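# Lock three locks with one key, then return it

## Task

Use the single key on each of the three locks: rotate it leftward until that lock's window shows green, then keep rotating the same way until the key can be withdrawn. When all three are locked, set the key upright in its holder block again.

## Robot and tools

Robot: two arms, left_arm and right_arm, each ending in an identical five-finger right hand, so hand axes and numbers mean the same on both arms. Base positions in the scene frame: left_arm (-0.077, +0.701, +0.166) m, right_arm (+0.018, -0.575, +0.166) m.

Scene frame: origin at table-top height, halfway between the arms; +x points out over the table, +z up, and left_arm sits on the +y side. Image left/right does not match these names. Positions, targets and velocities in results use this frame; offsets use its axes, with any rotation applied about the arm's Hand target position.

Hand point: a spot 0.05 m in front of the palm and 0.15 m out from the wrist flange. Its +z runs along the straight fingers, +y out of the palm, +x across the palm away from the thumb. Straight fingertips lie 0.06-0.07 m past it in +z. A wrist bracket on the little-finger side can strike things, and with level fingers the wrist may hang lower than the hand and reach the table first.

A row always has 28 numbers, each in [-1, 1], covering both arms even when one stays still: left dx, dy, dz, rx, ry, rz; left little, ring, middle, index, thumb_bend, thumb_turn, force_limit, speed; then the same 14 for the right arm. dx..rz are offsets (not poses) from that arm's Hand target as it stood when the action or move began; 1.0 equals 0.6 m or 180 degrees, and rx, ry, rz form a single rotation vector. Six zeros means hold the current Hand target. The six finger numbers are absolute targets: -1 open/straight, +1 closed; thumb_turn -1 beside the palm, +1 in front of it. force_limit runs from about 0 N at -1 to 10 N at +1 (15 N for the two thumb motors); speed grows from near zero at -1 up to full at +0.48 and stays full above. No hand number means 'unchanged': to keep a hand as is, resend the eight numbers of its last executed row (before any such row exists, use hand_measured plus hand_force_limit and hand_speed). For a gentle grip close with speed -0.94 or below. With the thumb turned in front, the hand grips objects roughly 0.035-0.065 m thick, or handles down to about 0.025 m.

Tools:
- execute_actions(actions, cameras): actions is a list of actions; each action is a list of up to 15 rows, one per 1/30 s control step, and a short action repeats its final row to fill 15 steps. Every row in an action counts from the pose at that action's start. Images return only for an empty actions list or when cameras requests them.
- move(target, speed, blend, stop_force, zero, blocking, cameras): straight-line motion of each hand point. target is one 28-number row or a list of up to 15 rows, all counted from the Hand targets at move start. speed in m/s, 0.002 to 3.2, default 0.25 (turning limited to twice that in rad/s), one value or one per target. blend in metres for rounding corners; 0 stops at each. stop_force in N, 4 to 120, shared by both arms, ends an arm's path when it feels that much push; unreliable while the hand turns, and should be omitted when backing off a contact. zero (only with stop_force) decides whether the force baseline is reset first. blocking=false returns early but cannot combine with stop_force. Moves cap at 10 s and neither avoid obstacles nor the other arm; steer around an arm's own base.
- wait(seconds 0-10, cameras): let time pass holding commands.
- stop(cameras): brake a running move.
- zoom_image(camera, region [x0,y0,x1,y1] in pixels, up to 504 by 504): closer look at the latest image of cam_head_left, cam_head_right, cam_high, cam_left_wrist or cam_right_wrist.
- show_instructions(): shows the reference pages.
- zero_wrist_force(arm): rebaseline that arm's wrist sensor.
- finished_scene(scene): ends the scene (1 or 2); irreversible.

Results: per arm end_effector_position (m), end_effector_quat_wxyz, velocities, and Hand target (the last commanded pose after clipping; the next offsets start from it, and the hand often rests a bit short). hand_measured, hand_stopped_by (moving, target, force, stalled, fault) and hand_load_n list the six motors in row order; a lost grip shows as load falling near 0. Wrist force/torque are in the hand's own axes, plus a peak line. Joint torques include gravity. A move adds a 'move:' line with its ending (done, off_target, moving, held, fault) and limits such as paced or held. MOTOR HOT appears from 70 °C; 85 °C brakes the arm for 30-60 s.

Cautions: commanded orientation is clipped to within 32 degrees of the measured one per step, so turn the key in stages. Arms are stiff: aiming even slightly past a firm contact can fault; about 150 N external force or joint torque above its limit (wrist joints 49.1 N m, elbow 136) stops the arm for 10 s. Keep the arms from pressing on each other and never close a hand on the other hand. Avoid dropping the key, letting it go while moving, slamming into the locks, or straining fingers. Anything that falls or is left off the table fails the task.

Each tool is called after "Request:" as name([rows], argument=value, ...), one row to a line, values as JSON.

Reference images:

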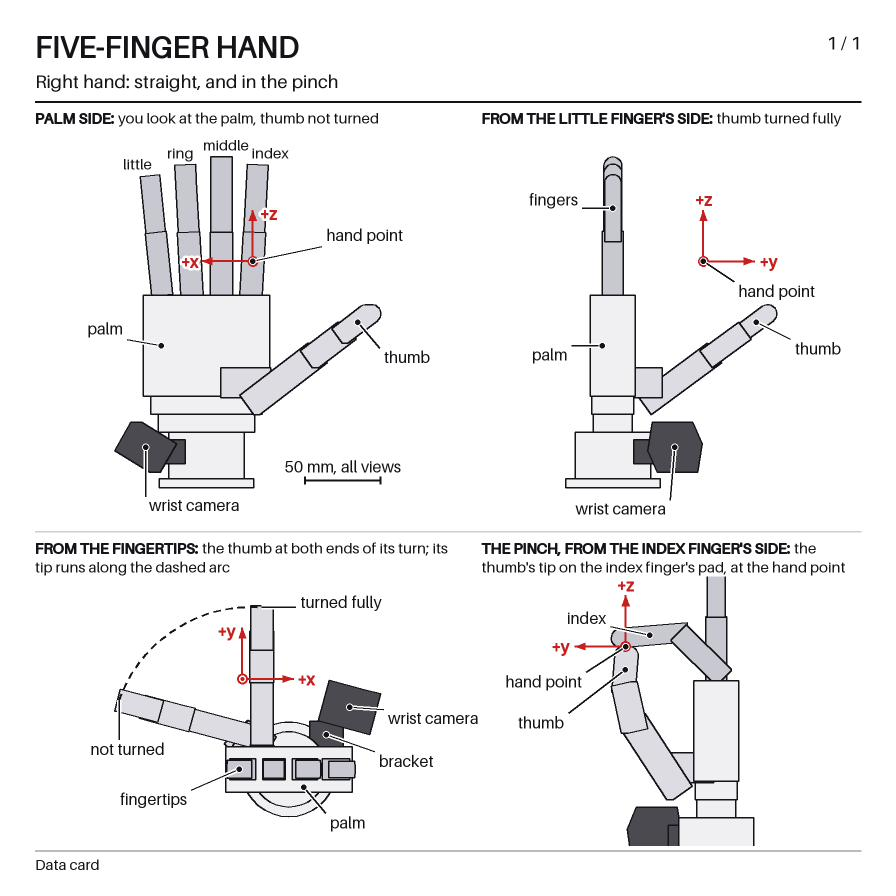

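## Session

Request:
execute_actions(actions=[])

Scene clock: 0.00 s.
left_arm: end_effector_position=(-0.1497, +1.1917, +0.7253) hand_measured=(-1.000, -1.000, -1.000, -1.000, -1.000, -1.000) hand_load_n=(+0.0, +0.0, +0.0, +0.0, +0.0, +0.0) hand_stopped_by=(target, target, target, target, target, target) hand_force_limit=0.00 hand_speed=-0.80 end_effector_quat_wxyz=(+0.120, +0.683, -0.720, +0.021) | right_arm: end_effector_position=(+0.0474, -1.1152, +0.6812) hand_measured=(-1.000, -1.000, -1.000, -1.000, -1.000, -1.000) hand_load_n=(+0.0, +0.0, +0.0, +0.0, +0.0, +0.0) hand_stopped_by=(target, target, target, target, target, target) hand_force_limit=0.00 hand_speed=-0.80 end_effector_quat_wxyz=(-0.061, +0.746, +0.664, +0.001)
Joint positions: left_arm=[1.223 -1.532 1.54 1.801 1.513 -1.921] | right_arm=[-1.955 -1.496 1.514 1.613 1.678 -1.797]
Joint velocities: within noise
Joint torques (N m): no reading
Motor temperatures (°C): left_arm=[28 29 25 34 29 29] | right_arm=[24 27 29 28 31 33]
Wrist force (N): no reading
Wrist torque (N m): no reading
Wrist force, peak (N): no reading
Hand target: left_arm -0.1497, +1.1917, +0.7253; +0.120, +0.683, -0.720, +0.021 | right_arm +0.0474, -1.1152, +0.6812; -0.061, +0.746, +0.664, +0.001

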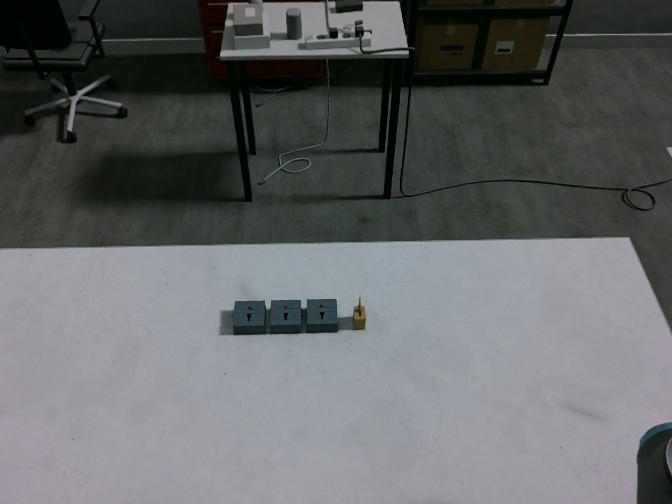

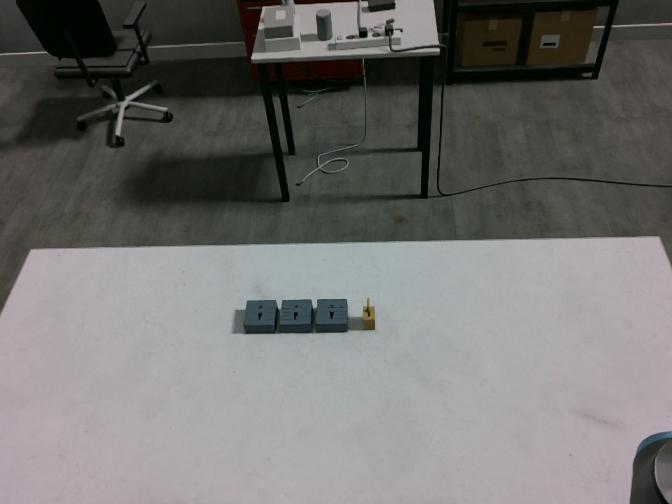

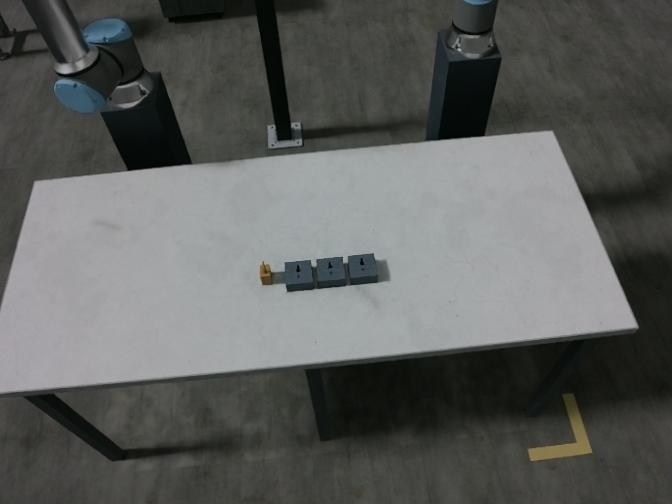

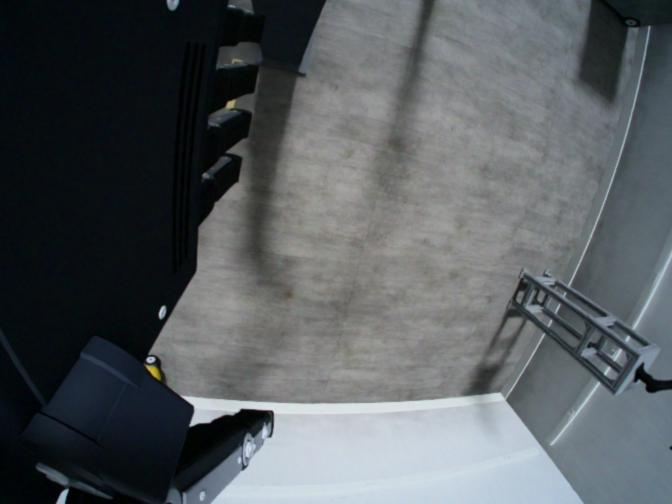

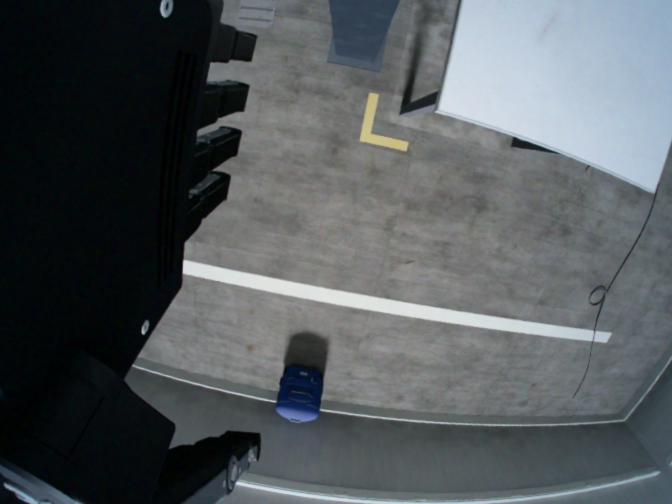

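Request:
zoom_image(camera="cam_head_left", region=[210, 280, 390, 350])

Request:
zoom_image(camera="cam_head_right", region=[220, 280, 400, 350])

Request:
zoom_image(camera="cam_high", region=[250, 240, 390, 300])

Request:
show_instructions()

Scaled by 2.800 from the camera's 672x504 image, which has a finer 960x720 frame.

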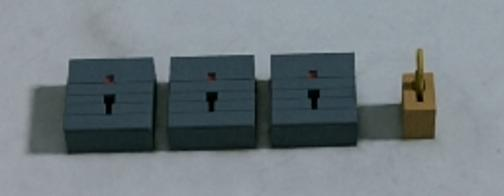

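Scaled by 2.800 from the camera's 672x504 image, which has a finer 960x720 frame.

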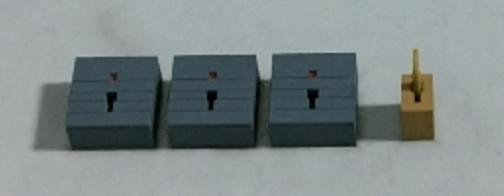

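Scaled by 3.600 from the camera's 672x504 image, which has a finer 960x720 frame.

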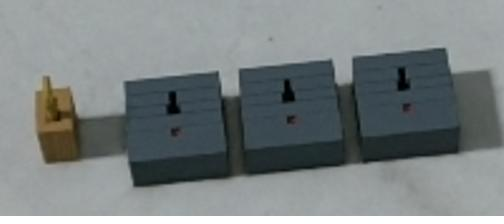

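Reference images for this scene: FIVE-FINGER HAND page 1.

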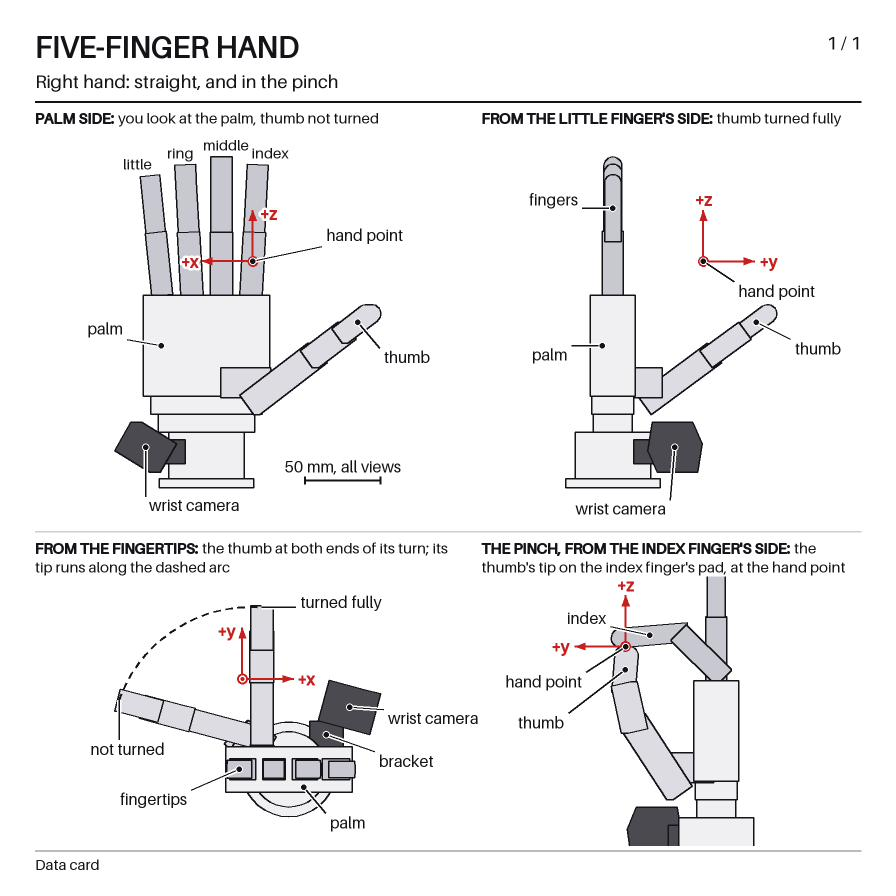

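Request:
move([
  [0,0,0,0,0,0,-1,-1,-1,-1,-1,-1,0,-0.8,0.671,0.225,-0.135,0,0,0,-1,-1,-1,-1,-1,-1,0,-0.8],
  [0,0,0,0,0,0,-1,-1,-1,-1,-1,-1,0,-0.8,0.8,0.55,-0.2,0,0,0,-1,-1,-1,-1,-1,-1,0,-0.8],
], speed=0.3, blend=0.05)

Scene clock: 91.83 s.
left_arm: end_effector_position=(-0.1497, +1.1917, +0.7253) hand_measured=(-1.000, -1.000, -1.000, -1.000, -1.000, -1.000) hand_load_n=(+0.0, +0.0, +0.0, +0.0, +0.0, +0.0) hand_stopped_by=(target, target, target, target, target, target) hand_force_limit=0.00 hand_speed=-0.80 end_effector_quat_wxyz=(+0.120, +0.683, -0.720, +0.021) | right_arm: end_effector_position=(+0.5273, -0.7852, +0.5611) hand_measured=(-1.000, -1.000, -1.000, -1.000, -1.000, -1.000) hand_load_n=(+0.0, +0.0, +0.0, -0.5, +0.0, +0.0) hand_stopped_by=(target, target, target, target, target, target) hand_force_limit=0.00 hand_speed=-0.80 end_effector_quat_wxyz=(-0.061, +0.746, +0.663, +0.001)
Joint positions: left_arm=[1.223 -1.532 1.54 1.801 1.513 -1.921] | right_arm=[-0.777 -1.492 1.735 1.45 1.557 -0.623]
Joint torques (N m): left_arm=[-2.92 -41.09 -38.61 4.28 -0.08 0.7] | right_arm=[24.73 -34.79 -47.18 0.75 -3.05 1.95]
Wrist force (N): left_arm=[-0.1 0.0 0.0] | right_arm=[-0.1 -0.4 -0.5]
Wrist torque (N m): left_arm=[0.00 0.01 0.00] | right_arm=[-0.02 0.12 -0.14]
Wrist force, peak (N): left_arm=[-0.7 -0.1 0.0] | right_arm=[1.8 0.5 0.1]
Hand target: left_arm -0.1497, +1.1917, +0.7253; +0.120, +0.683, -0.720, +0.021 | right_arm +0.5274, -0.7852, +0.5612; -0.061, +0.746, +0.664, +0.001
Off the commanded pose: left_arm 0.000 m, 0 deg | right_arm 0.000 m, 0 deg.
move: done

Request:
move(target=[0,0,0,0,0,0,-1,-1,-1,-1,-1,-1,0,-0.8,-0.129,0.95,-0.1,0,0,0,-1,-1,-1,-1,-1,-1,0,-0.8], speed=0.3, cameras=["all"])

Scene clock: 99.97 s.
left_arm: end_effector_position=(-0.1497, +1.1917, +0.7253) hand_measured=(-1.000, -1.000, -1.000, -1.000, -1.000, -1.000) hand_load_n=(+0.0, +0.0, +0.0, +0.0, +0.0, +0.0) hand_stopped_by=(target, target, target, target, target, target) hand_force_limit=0.00 hand_speed=-0.80 end_effector_quat_wxyz=(+0.120, +0.683, -0.720, +0.021) | right_arm: end_effector_position=(+0.4500, -0.2153, +0.5012) hand_measured=(-1.000, -1.000, -1.000, -1.000, -1.000, -1.000) hand_load_n=(+0.0, +0.0, +0.0, +0.0, +0.0, +0.0) hand_stopped_by=(target, target, target, target, target, target) hand_force_limit=0.00 hand_speed=-0.80 end_effector_quat_wxyz=(-0.061, +0.746, +0.664, +0.001)
Joint positions: left_arm=[1.223 -1.532 1.54 1.801 1.513 -1.921] | right_arm=[0.389 -1.416 1.739 1.283 1.453 0.542]
Joint torques (N m): left_arm=[-2.03 -42.24 -38.71 4.94 -0.08 0.5] | right_arm=[21.44 -33.91 -48.39 0.65 3.16 3.48]
Wrist force (N): left_arm=[-0.5 0.0 0.0] | right_arm=[0.4 -0.4 -0.1]
Wrist torque (N m): left_arm=[-0.01 0.06 -0.02] | right_arm=[-0.05 0.00 -0.04]
Wrist force, peak (N): left_arm=[-0.7 -0.2 -0.2] | right_arm=[-1.9 0.2 -0.9]
Hand target: left_arm -0.1497, +1.1917, +0.7253; +0.120, +0.683, -0.720, +0.021 | right_arm +0.4500, -0.2152, +0.5012; -0.061, +0.746, +0.664, +0.001
Off the commanded pose: left_arm 0.000 m, 0 deg | right_arm 0.000 m, 0 deg.
move: done

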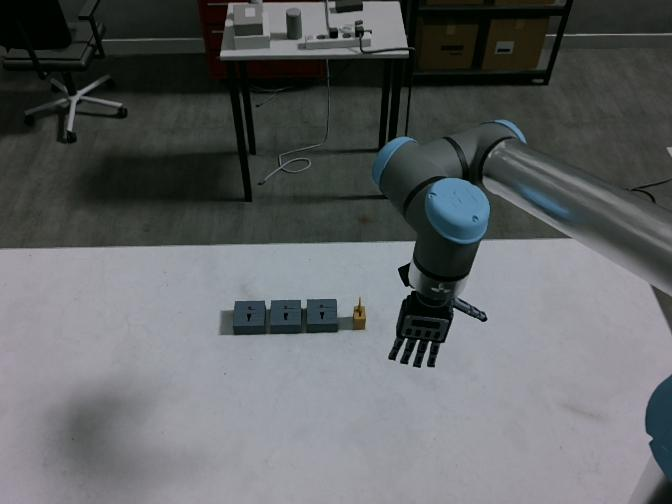

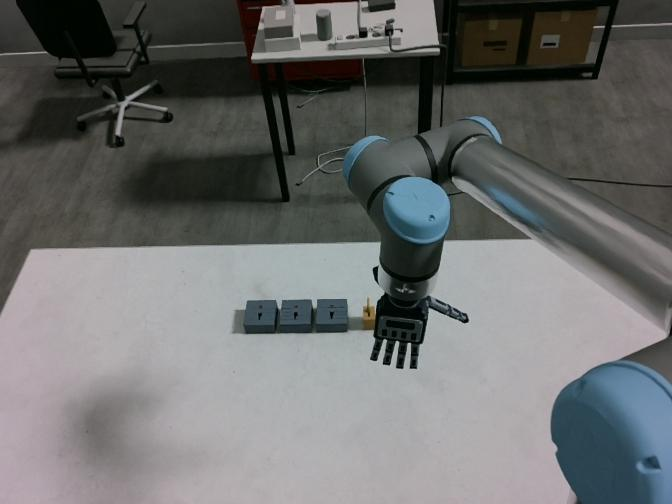

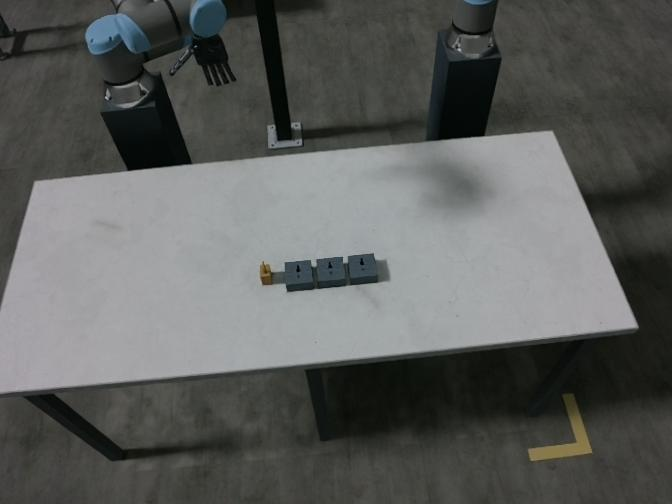

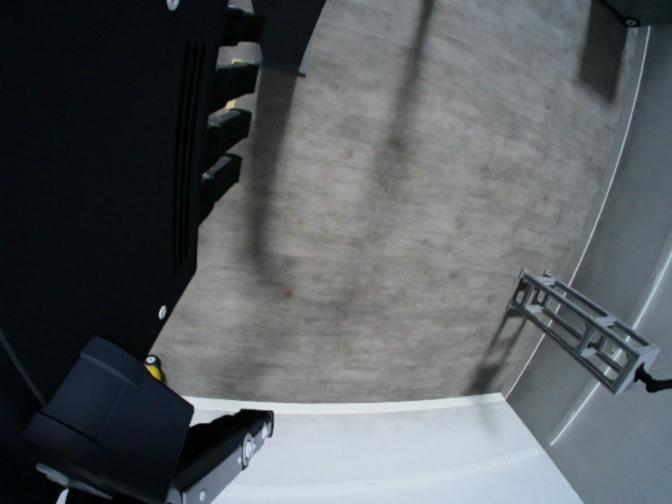

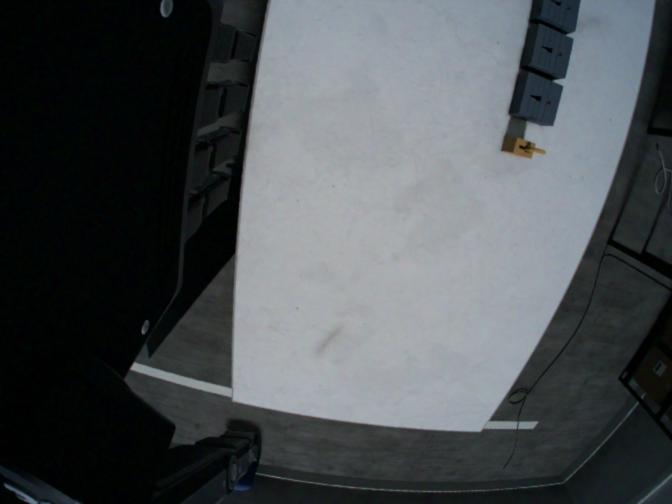

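Request:
move(target=[0,0,0,0,0,0,-1,-1,-1,-1,-1,-1,0,-0.8,0.417,0.25,-0.25,0,0,0,-1,-1,-1,-1,-1,-1,0,-0.8], speed=0.3, cameras=["all"])

Scene clock: 151.50 s.
left_arm: end_effector_position=(-0.1497, +1.1917, +0.7253) hand_measured=(-1.000, -1.000, -1.000, -1.000, -1.000, -1.000) hand_load_n=(+0.0, +0.0, +0.0, +0.0, +0.0, +0.0) hand_stopped_by=(target, target, target, target, target, target) hand_force_limit=0.00 hand_speed=-0.80 end_effector_quat_wxyz=(+0.120, +0.683, -0.720, +0.021) | right_arm: end_effector_position=(+0.7002, -0.0652, +0.3512) hand_measured=(-1.000, -1.000, -1.000, -1.000, -1.000, -1.000) hand_load_n=(+0.5, +0.0, +0.0, +0.0, +0.0, +0.0) hand_stopped_by=(target, target, target, target, target, target) hand_force_limit=0.00 hand_speed=-0.80 end_effector_quat_wxyz=(-0.061, +0.746, +0.664, +0.001)
Joint positions: left_arm=[1.223 -1.532 1.54 1.801 1.513 -1.921] | right_arm=[0.429 -0.868 1.213 1.256 1.452 0.583]
Joint torques (N m): left_arm=[-2.74 -42.1 -39.29 4.6 0.09 0.39] | right_arm=[23.56 -81.15 -46.64 7.11 3.54 2.46]
Wrist force (N): left_arm=[-0.4 0.1 -0.2] | right_arm=[0.2 0.0 0.0]
Wrist torque (N m): left_arm=[0.02 0.07 -0.02] | right_arm=[0.01 0.00 -0.02]
Wrist force, peak (N): left_arm=[-0.7 0.1 -0.3] | right_arm=[-0.9 -1.6 -1.0]
Hand target: left_arm -0.1497, +1.1917, +0.7253; +0.120, +0.683, -0.720, +0.021 | right_arm +0.7002, -0.0652, +0.3512; -0.061, +0.746, +0.664, +0.001
Off the commanded pose: left_arm 0.000 m, 0 deg | right_arm 0.000 m, 0 deg.
move: done

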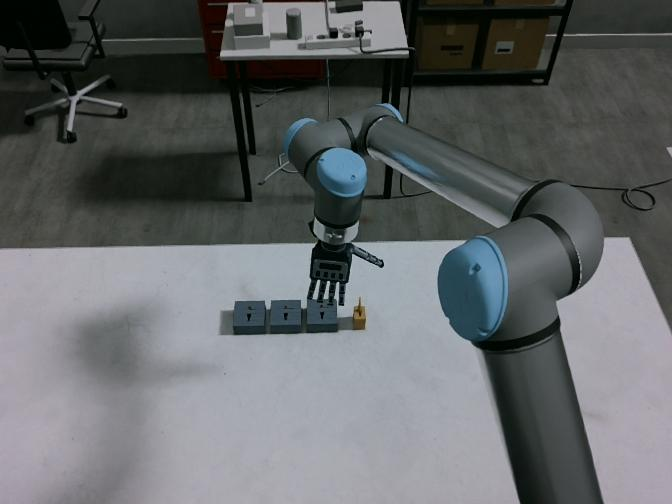

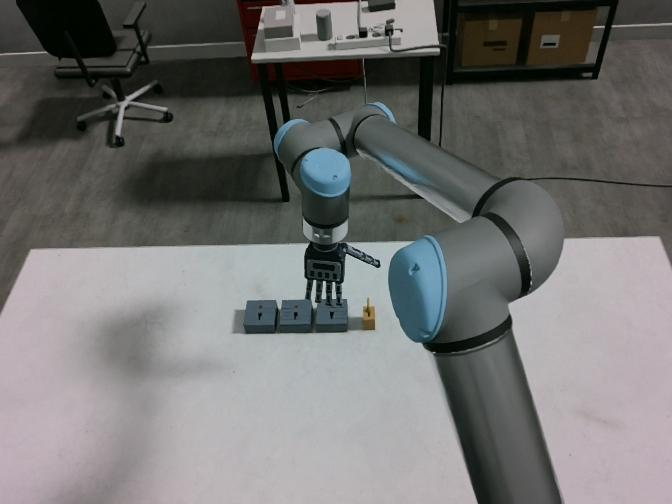

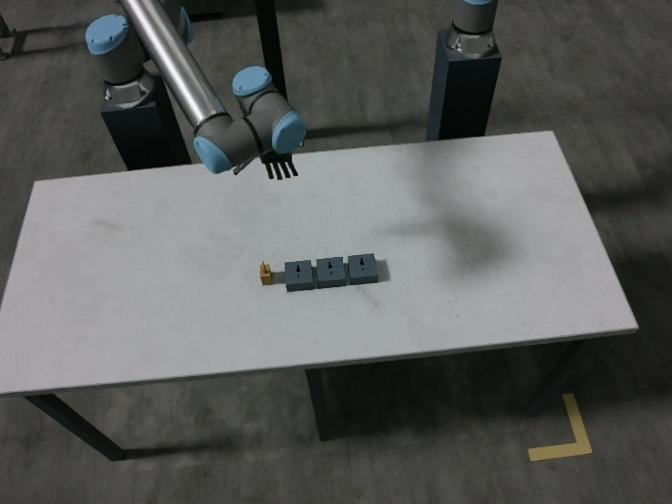

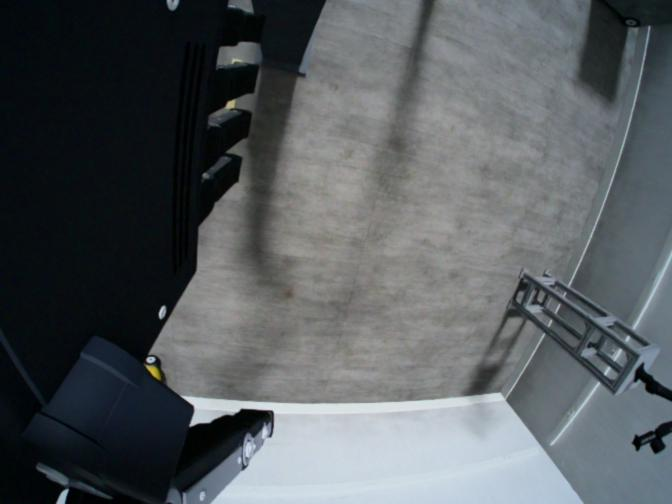

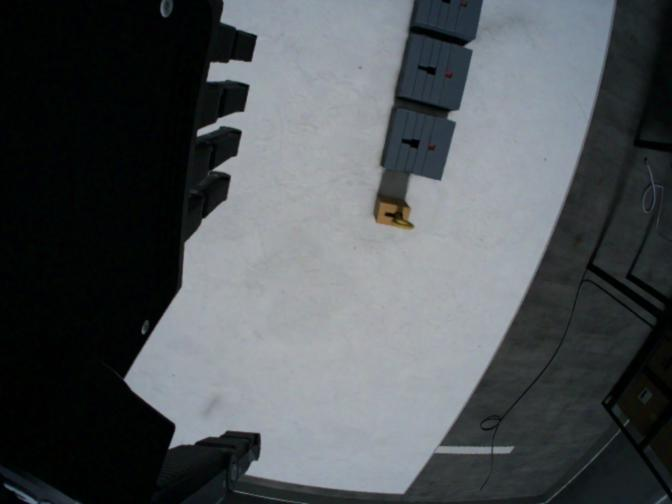

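Request:
zoom_image(camera="cam_right_wrist", region=[350, 0, 510, 250])

Scaled by 2.016 from the camera's 672x504 image, which has a finer 960x720 frame.

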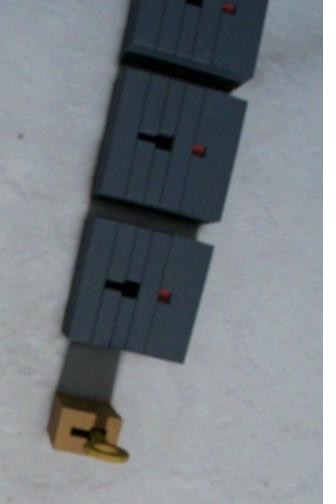

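Request:
move(target=[0,0,0,0,0,0,-1,-1,-1,-1,-1,-1,0,-0.8,0.133,0.1,0,0,0,0,-1,-1,-1,-1,-1,-1,0,-0.8], speed=0.3, cameras=["cam_right_wrist"])

Request:
zoom_image(camera="cam_right_wrist", region=[240, 100, 440, 300])

Scene clock: 211.30 s.
left_arm: end_effector_position=(-0.1497, +1.1917, +0.7253) hand_measured=(-1.000, -1.000, -1.000, -1.000, -1.000, -1.000) hand_load_n=(+0.0, +0.0, +0.0, +0.0, +0.0, +0.0) hand_stopped_by=(target, target, target, target, target, target) hand_force_limit=0.00 hand_speed=-0.80 end_effector_quat_wxyz=(+0.120, +0.683, -0.720, +0.021) | right_arm: end_effector_position=(+0.7800, -0.0052, +0.3512) hand_measured=(-1.000, -1.000, -1.000, -1.000, -1.000, -1.000) hand_load_n=(+0.0, +0.0, +0.0, +0.0, +0.0, +0.0) hand_stopped_by=(target, target, target, target, target, target) hand_force_limit=0.00 hand_speed=-0.80 end_effector_quat_wxyz=(-0.061, +0.746, +0.664, +0.001)
Joint positions: left_arm=[1.223 -1.532 1.54 1.801 1.513 -1.921] | right_arm=[0.448 -0.683 0.88 1.402 1.451 0.602]
Joint torques (N m): left_arm=[-2.74 -43.08 -39.14 4.85 0.15 0.24] | right_arm=[22.92 -95.38 -47.11 7.39 3.28 2.56]
Wrist force (N): left_arm=[-0.4 0.0 -0.1] | right_arm=[0.0 -0.1 -0.7]
Wrist torque (N m): left_arm=[0.00 0.06 -0.02] | right_arm=[0.05 0.04 -0.09]
Wrist force, peak (N): left_arm=[-0.7 0.1 0.0] | right_arm=[-0.8 -1.5 -0.2]
Hand target: left_arm -0.1497, +1.1917, +0.7253; +0.120, +0.683, -0.720, +0.021 | right_arm +0.7800, -0.0052, +0.3512; -0.061, +0.746, +0.664, +0.001
Off the commanded pose: left_arm 0.000 m, 0 deg | right_arm 0.000 m, 0 deg.
move: done
Images, in order (width x height): cam_right_wrist 672x504.

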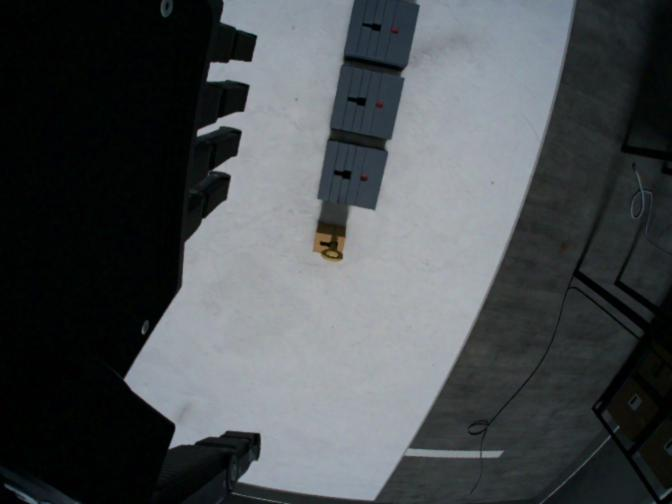

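Scaled by 2.520 from the camera's 672x504 image, which has a finer 960x720 frame.

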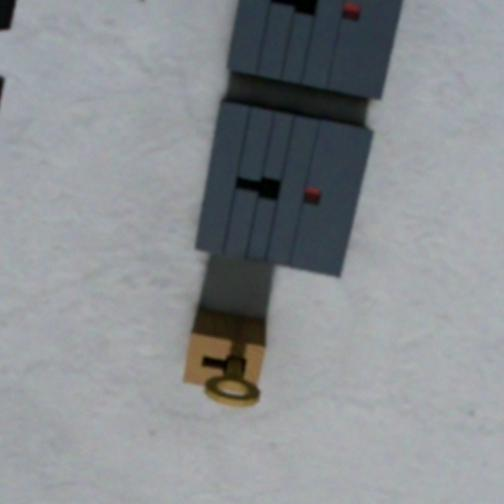

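Request:
move(target=[0,0,0,0,0,0,-1,-1,-1,-1,-1,-1,0,-0.8,0.033,-0.325,-0.167,0.472,-0.0494,0.0079,-1,-1,-1,-1,-1,-1,0,-0.8], speed=0.3, cameras=["all"])

Scene clock: 498.73 s.
left_arm: end_effector_position=(-0.1497, +1.1917, +0.7253) hand_measured=(-1.000, -1.000, -1.000, -1.000, -1.000, -1.000) hand_load_n=(+0.0, +0.0, +0.0, +0.0, +0.0, +0.0) hand_stopped_by=(target, target, target, target, target, target) hand_force_limit=0.00 hand_speed=-0.80 end_effector_quat_wxyz=(+0.120, +0.683, -0.720, +0.021) | right_arm: end_effector_position=(+0.7999, -0.1994, +0.2510) hand_measured=(-1.000, -1.000, -1.000, -1.000, -1.000, -1.000) hand_load_n=(+0.0, +0.0, +0.0, +0.0, +0.0, +0.0) hand_stopped_by=(target, target, target, target, target, target) hand_force_limit=0.00 hand_speed=-0.80 end_effector_quat_wxyz=(-0.475, +0.525, +0.488, +0.510)
Joint positions: left_arm=[1.223 -1.532 1.54 1.801 1.513 -1.921] | right_arm=[-0.124 -0.653 1.643 0.999 0.031 -0.418]
Joint torques (N m): left_arm=[-0.81 -42 -39.74 4.71 0 0.41] | right_arm=[-17.1 -77.09 -8.69 6.18 1.74 -2.64]
Wrist force (N): left_arm=[-0.4 -0.1 -0.1] | right_arm=[0.0 -0.4 -0.3]
Wrist torque (N m): left_arm=[-0.01 0.06 -0.02] | right_arm=[0.05 0.09 0.18]
Wrist force, peak (N): left_arm=[-0.7 0.2 -0.4] | right_arm=[1.0 -0.6 -0.6]
Hand target: left_arm -0.1497, +1.1917, +0.7253; +0.120, +0.683, -0.720, +0.021 | right_arm +0.7998, -0.2002, +0.2510; -0.501, +0.499, +0.500, +0.500
Off the commanded pose: left_arm 0.000 m, 0 deg | right_arm 0.001 m, 5 deg.
move: off_target (right_arm)

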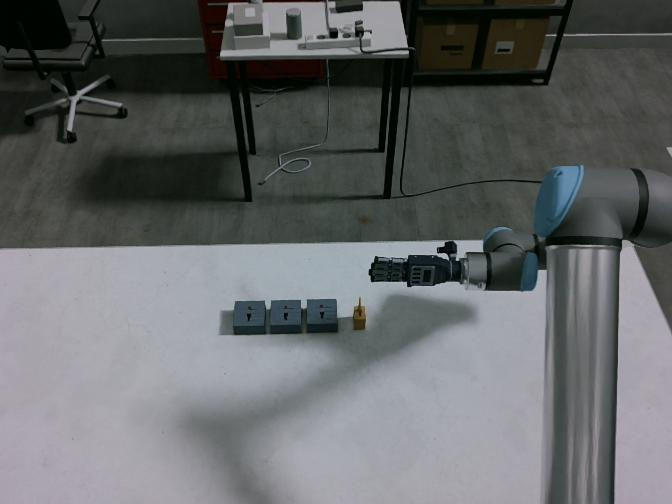

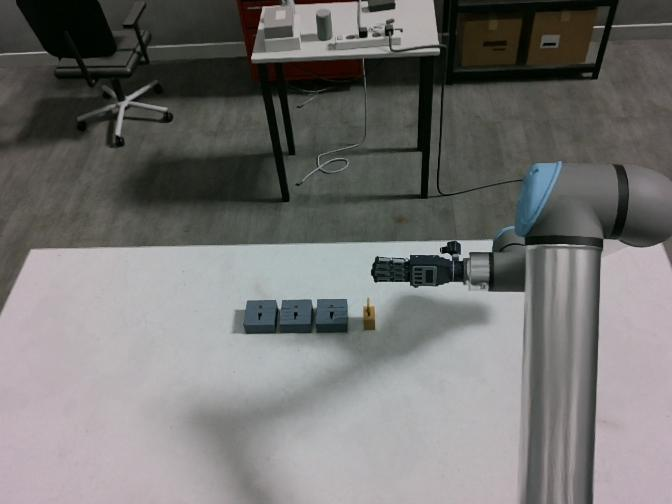

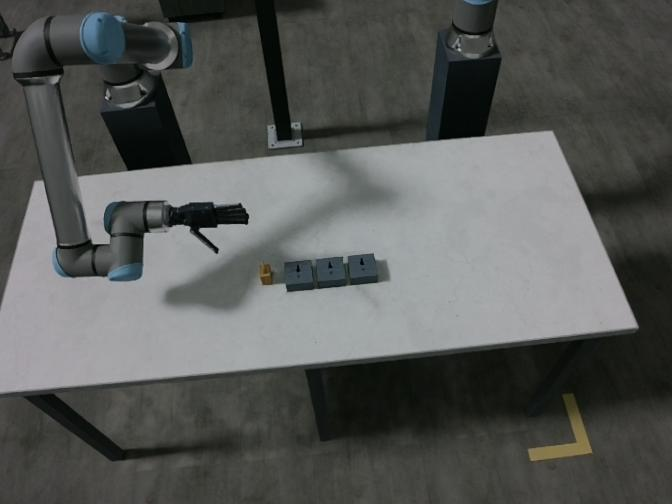

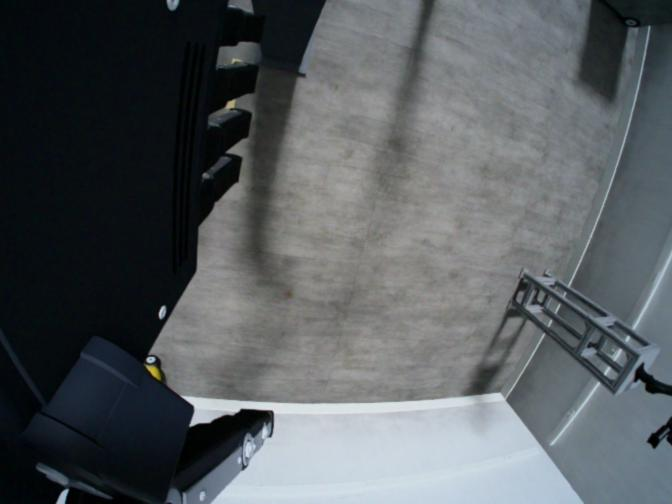

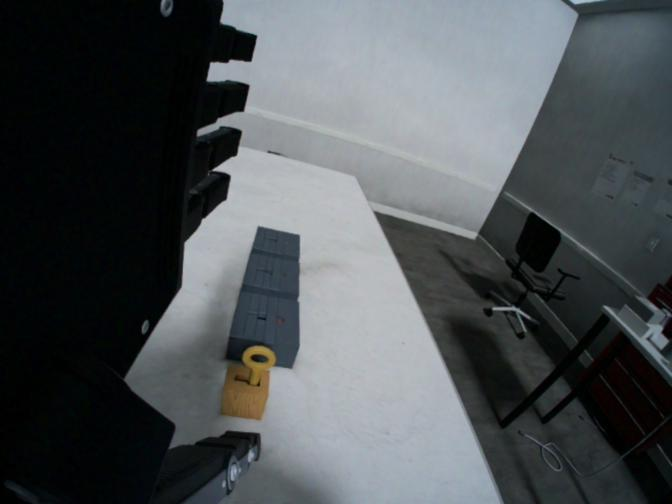

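Request:
zoom_image(camera="cam_right_wrist", region=[190, 200, 340, 440])

Scaled by 2.100 from the camera's 672x504 image, which has a finer 960x720 frame.

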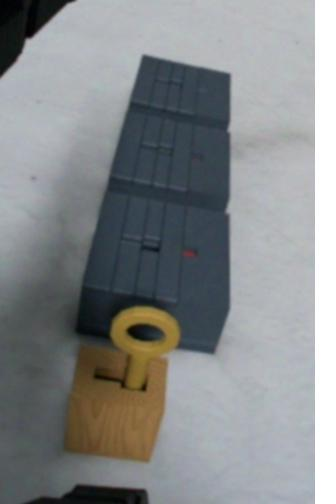

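Request:
move(target=[0.916,-0.07,-0.208,0,0,0,-1,-1,-1,-1,-1,-1,0,-0.8,-0.333,-0.333,0.248,-0.5,0,0,-1,-1,-1,-1,-1,-1,0,-0.8], speed=0.4)

Scene clock: 761.37 s.
left_arm: end_effector_position=(+0.3998, +1.1497, +0.6005) hand_measured=(-1.000, -1.000, -1.000, -1.000, -1.000, -1.000) hand_load_n=(+0.5, +0.5, +0.0, +0.0, +0.0, +0.0) hand_stopped_by=(target, target, target, target, target, target) hand_force_limit=0.00 hand_speed=-0.80 end_effector_quat_wxyz=(+0.120, +0.683, -0.720, +0.021) | right_arm: end_effector_position=(+0.6000, -0.4000, +0.3998) hand_measured=(-1.000, -1.000, -1.000, -1.000, -1.000, -1.000) hand_load_n=(+0.0, +0.0, +0.0, +0.0, +0.0, +0.0) hand_stopped_by=(target, target, target, target, target, target) hand_force_limit=0.00 hand_speed=-0.80 end_effector_quat_wxyz=(-0.002, +0.707, +0.707, +0.000)
Joint positions: left_arm=[0.494 -1.118 1.232 1.673 1.685 -2.63] | right_arm=[0.021 -1.32 1.819 1.074 1.568 0.06]
Joint torques (N m): left_arm=[-13 -71.95 -50.76 8.6 2.62 -2.61] | right_arm=[24.97 -63.02 -21.85 6.91 3.18 2.88]
Wrist force (N): left_arm=[-0.1 -0.1 0.2] | right_arm=[0.5 -0.4 -0.7]
Wrist torque (N m): left_arm=[-0.07 -0.03 0.00] | right_arm=[-0.06 -0.02 -0.06]
Wrist force, peak (N): left_arm=[-0.2 -2.2 0.7] | right_arm=[-1.3 -0.4 0.4]
Hand target: left_arm +0.3999, +1.1497, +0.6005; +0.120, +0.683, -0.720, +0.021 | right_arm +0.6000, -0.4000, +0.3998; -0.002, +0.707, +0.707, +0.000
Off the commanded pose: left_arm 0.000 m, 0 deg | right_arm 0.000 m, 0 deg.
move: done

Request:
move(target=[0.717,-0.617,-0.25,-0.4352,-0.0214,0.047,-1,-1,-1,-1,-1,-1,0,-0.8,0,0,0,0,0,0,-1,-1,-1,-1,-1,-1,0,-0.8], speed=0.35)

Scene clock: 779.90 s.
left_arm: end_effector_position=(+0.5452, +1.0238, +0.5496) hand_measured=(-1.000, -1.000, -1.000, -1.000, -1.000, -1.000) hand_load_n=(+0.0, +0.0, +0.0, +0.0, +0.0, +0.0) hand_stopped_by=(target, target, target, target, target, target) hand_force_limit=0.00 hand_speed=-0.80 end_effector_quat_wxyz=(+0.264, +0.655, -0.681, +0.196) | right_arm: end_effector_position=(+0.6000, -0.4000, +0.3998) hand_measured=(-1.000, -1.000, -1.000, -1.000, -1.000, -1.000) hand_load_n=(+0.0, +0.0, +0.0, +0.0, +0.0, +0.0) hand_stopped_by=(target, target, target, target, target, target) hand_force_limit=0.00 hand_speed=-0.80 end_effector_quat_wxyz=(-0.002, +0.707, +0.707, +0.000)
Joint positions: left_arm=[0.415 -0.91 1.09 1.774 2.135 -2.625] | right_arm=[0.021 -1.32 1.819 1.075 1.568 0.06]
Joint torques (N m): left_arm=[6 -99.03 -25.65 0.32 -0.59 -2.59] | right_arm=[21.78 -60.29 -21.87 6.94 3.57 2.69]
Wrist force (N): left_arm=[0.2 0.5 0.6] | right_arm=[0.3 0.0 -0.2]
Wrist torque (N m): left_arm=[0.05 -0.20 0.12] | right_arm=[-0.02 0.01 -0.06]
Wrist force, peak (N): left_arm=[-0.9 -7.4 7.2] | right_arm=[0.5 -0.6 -0.6]
Hand target: left_arm +0.5452, +1.0239, +0.5496; +0.264, +0.655, -0.681, +0.196 (not the last commanded pose) | right_arm +0.6000, -0.4000, +0.3998; -0.002, +0.707, +0.707, +0.000
Off the commanded pose: left_arm 0.388 m, 52 deg | right_arm 0.000 m, 0 deg.
move: held (left_arm; a check stopped the path); limits=held
pose unreachable (left arm): on one or more control steps of this call, first in action 0 (counted from 0), this arm could not follow its commanded pose, so it was not sent that pose on those steps. It may still have moved: this result reports where it is.
cause: moving toward the commanded pose would bring two parts of the arm too close to each other (joints 4 (wrist 1) to 6 (wrist 3) lie between them).

Request:
move(target=[0.325,-0.84,-0.117,0.2107,-0.0311,0.0119,-1,-1,-1,-1,-1,-1,0,-0.8,0,0,0,0,0,0,-1,-1,-1,-1,-1,-1,0,-0.8], speed=0.35)

Request:
move(target=[-0.067,-0.45,-0.1,0,0,0,-1,-1,-1,-1,-1,-1,0,-0.8,0,0,0,0,0,0,-1,-1,-1,-1,-1,-1,0,-0.8], speed=0.35, cameras=["cam_left_wrist"])

Scene clock: 806.60 s.
left_arm: end_effector_position=(+0.7402, +0.5199, +0.4795) hand_measured=(-1.000, -1.000, -1.000, -1.000, -1.000, -1.000) hand_load_n=(+0.0, +0.0, +0.0, +0.0, +0.0, +0.0) hand_stopped_by=(target, target, target, target, target, target) hand_force_limit=0.00 hand_speed=-0.80 end_effector_quat_wxyz=(+0.001, +0.707, -0.707, +0.000) | right_arm: end_effector_position=(+0.6000, -0.4000, +0.3998) hand_measured=(-1.000, -1.000, -1.000, -1.000, -1.000, -1.000) hand_load_n=(+0.0, +0.0, +0.0, +0.0, +0.0, +0.0) hand_stopped_by=(target, target, target, target, target, target) hand_force_limit=0.00 hand_speed=-0.80 end_effector_quat_wxyz=(-0.002, +0.707, +0.707, +0.000)
Joint positions: left_arm=[-0.381 -0.781 0.835 1.517 1.572 -3.572] | right_arm=[0.021 -1.32 1.819 1.075 1.568 0.06]
Joint torques (N m): left_arm=[-9.22 -92.72 -50.85 9.19 -1.85 -2.53] | right_arm=[23.47 -60.49 -23.03 6.87 3.26 2.36]
Wrist force (N): left_arm=[-0.1 -0.5 -0.3] | right_arm=[0.3 -0.1 -0.2]
Wrist torque (N m): left_arm=[-0.07 0.04 -0.03] | right_arm=[-0.04 0.00 -0.06]
Wrist force, peak (N): left_arm=[-1.8 1.5 -0.5] | right_arm=[0.4 -0.9 -0.3]
Hand target: left_arm +0.7402, +0.5199, +0.4794; +0.001, +0.707, -0.707, +0.000 | right_arm +0.6000, -0.4000, +0.3998; -0.002, +0.707, +0.707, +0.000
Off the commanded pose: left_arm 0.000 m, 0 deg | right_arm 0.000 m, 0 deg.
move: done

Scene clock: 808.10 s.
left_arm: end_effector_position=(+0.7000, +0.2499, +0.4195) hand_measured=(-1.000, -1.000, -1.000, -1.000, -1.000, -1.000) hand_load_n=(+0.0, +0.0, +0.0, +0.0, +0.0, +0.0) hand_stopped_by=(target, target, target, target, target, target) hand_force_limit=0.00 hand_speed=-0.80 end_effector_quat_wxyz=(+0.001, +0.707, -0.707, +0.000) | right_arm: end_effector_position=(+0.6000, -0.4000, +0.3998) hand_measured=(-1.000, -1.000, -1.000, -1.000, -1.000, -1.000) hand_load_n=(+0.0, +0.0, +0.0, +0.0, +0.0, +0.0) hand_stopped_by=(target, target, target, target, target, target) hand_force_limit=0.00 hand_speed=-0.80 end_effector_quat_wxyz=(-0.002, +0.707, +0.707, +0.000)
Joint positions: left_arm=[-0.654 -0.619 0.646 1.544 1.572 -3.845] | right_arm=[0.021 -1.32 1.819 1.075 1.568 0.06]
Joint torques (N m): left_arm=[-13.24 -107.7 -52.2 7.8 -2.04 -2.53] | right_arm=[24.04 -59.42 -22.57 6.66 3.33 2.74]
Wrist force (N): left_arm=[-0.4 -0.4 0.3] | right_arm=[0.3 -0.4 -0.3]
Wrist torque (N m): left_arm=[-0.07 0.07 -0.05] | right_arm=[-0.07 0.02 -0.08]
Wrist force, peak (N): left_arm=[-2.3 -1.0 -0.7] | right_arm=[0.5 -0.6 -0.4]
Hand target: left_arm +0.7000, +0.2499, +0.4194; +0.001, +0.707, -0.707, +0.000 | right_arm +0.6000, -0.4000, +0.3998; -0.002, +0.707, +0.707, +0.000
Off the commanded pose: left_arm 0.000 m, 0 deg | right_arm 0.000 m, 0 deg.
move: done
Images, in order (width x height): cam_left_wrist 672x504.

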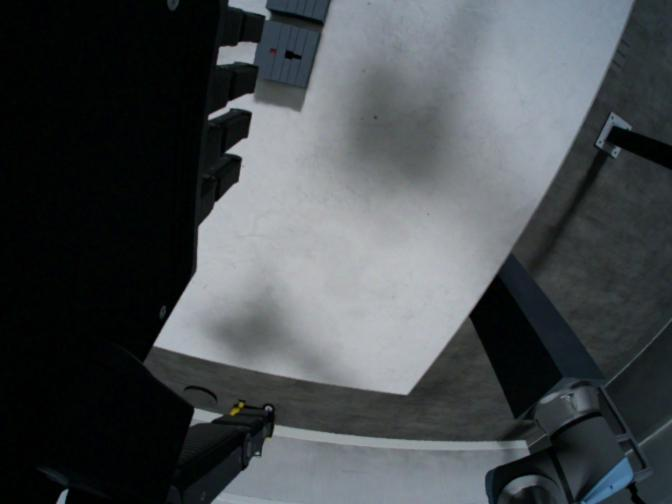

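Request:
move(target=[0.217,-0.25,-0.2,-0.5,0,0,-1,-1,-1,-1,-1,-1,0,-0.8,0,0,0,0,0,0,-1,-1,-1,-1,-1,-1,0,-0.8], speed=0.35, cameras=["all"])

Scene clock: 816.13 s.
left_arm: end_effector_position=(+0.8302, +0.0999, +0.2995) hand_measured=(-1.000, -1.000, -1.000, -1.000, -1.000, -1.000) hand_load_n=(+0.0, +0.0, +0.0, +0.0, +0.0, +0.0) hand_stopped_by=(target, target, target, target, target, target) hand_force_limit=0.00 hand_speed=-0.80 end_effector_quat_wxyz=(+0.501, +0.500, -0.500, +0.500) | right_arm: end_effector_position=(+0.6000, -0.4000, +0.3998) hand_measured=(-1.000, -1.000, -1.000, -1.000, -1.000, -1.000) hand_load_n=(+0.0, +0.0, +0.0, +0.0, +0.0, +0.0) hand_stopped_by=(target, target, target, target, target, target) hand_force_limit=0.00 hand_speed=-0.80 end_effector_quat_wxyz=(-0.002, +0.707, +0.707, +0.000)
Joint positions: left_arm=[-0.454 -0.624 1.086 -0.463 2.64 -4.714] | right_arm=[0.021 -1.32 1.819 1.075 1.568 0.06]
Joint torques (N m): left_arm=[-13.15 -121.72 -28.63 -4.66 -1.75 -2.83] | right_arm=[22.37 -58.91 -22.94 6.82 3.47 2.75]
Wrist force (N): left_arm=[0.1 0.9 1.4] | right_arm=[0.3 -0.1 -0.3]
Wrist torque (N m): left_arm=[0.00 -0.33 0.13] | right_arm=[-0.02 0.02 -0.07]
Wrist force, peak (N): left_arm=[0.2 0.8 1.6] | right_arm=[0.3 -0.6 -0.7]
Hand target: left_arm +0.8302, +0.0999, +0.2994; +0.501, +0.500, -0.500, +0.500 | right_arm +0.6000, -0.4000, +0.3998; -0.002, +0.707, +0.707, +0.000
Off the commanded pose: left_arm 0.000 m, 0 deg | right_arm 0.000 m, 0 deg.
move: done

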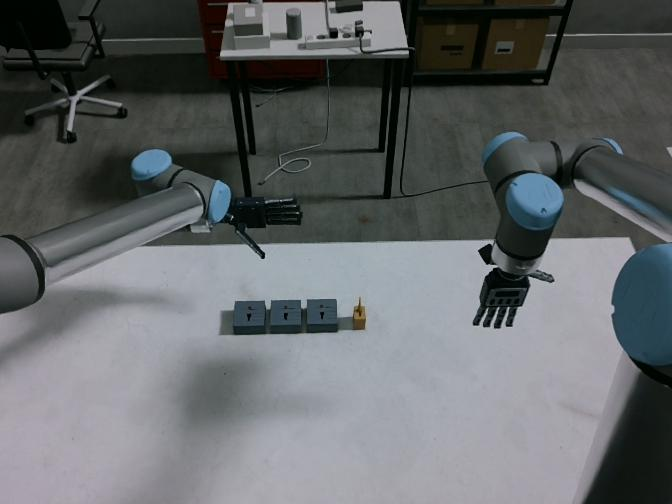

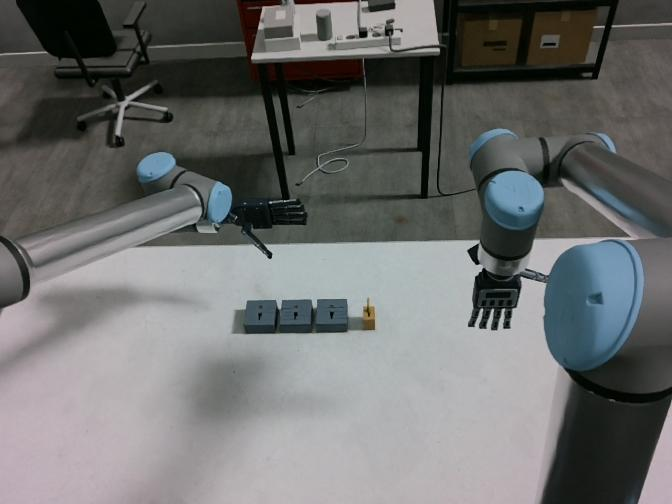

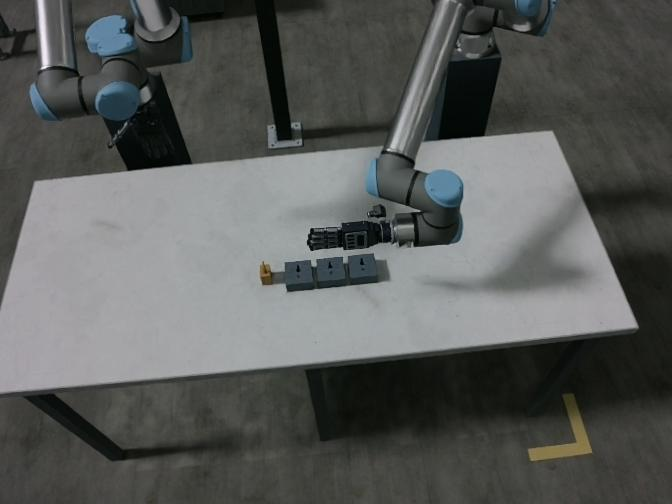

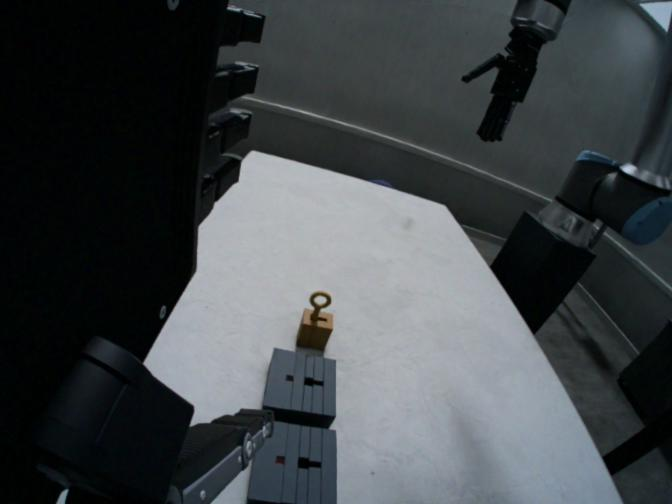

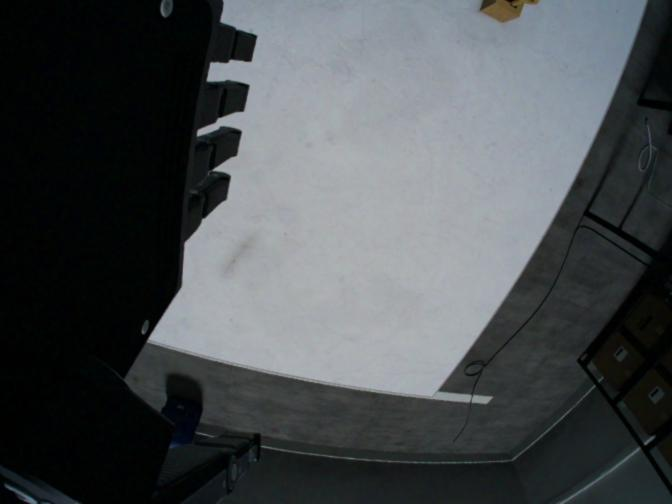

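Request:
zoom_image(camera="cam_left_wrist", region=[240, 270, 390, 420])

Scaled by 3.360 from the camera's 672x504 image, which has a finer 960x720 frame.

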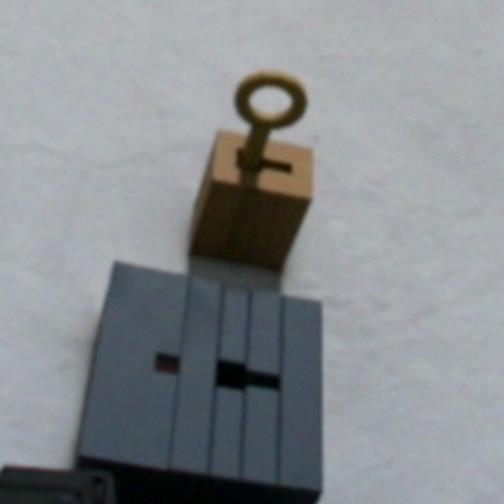

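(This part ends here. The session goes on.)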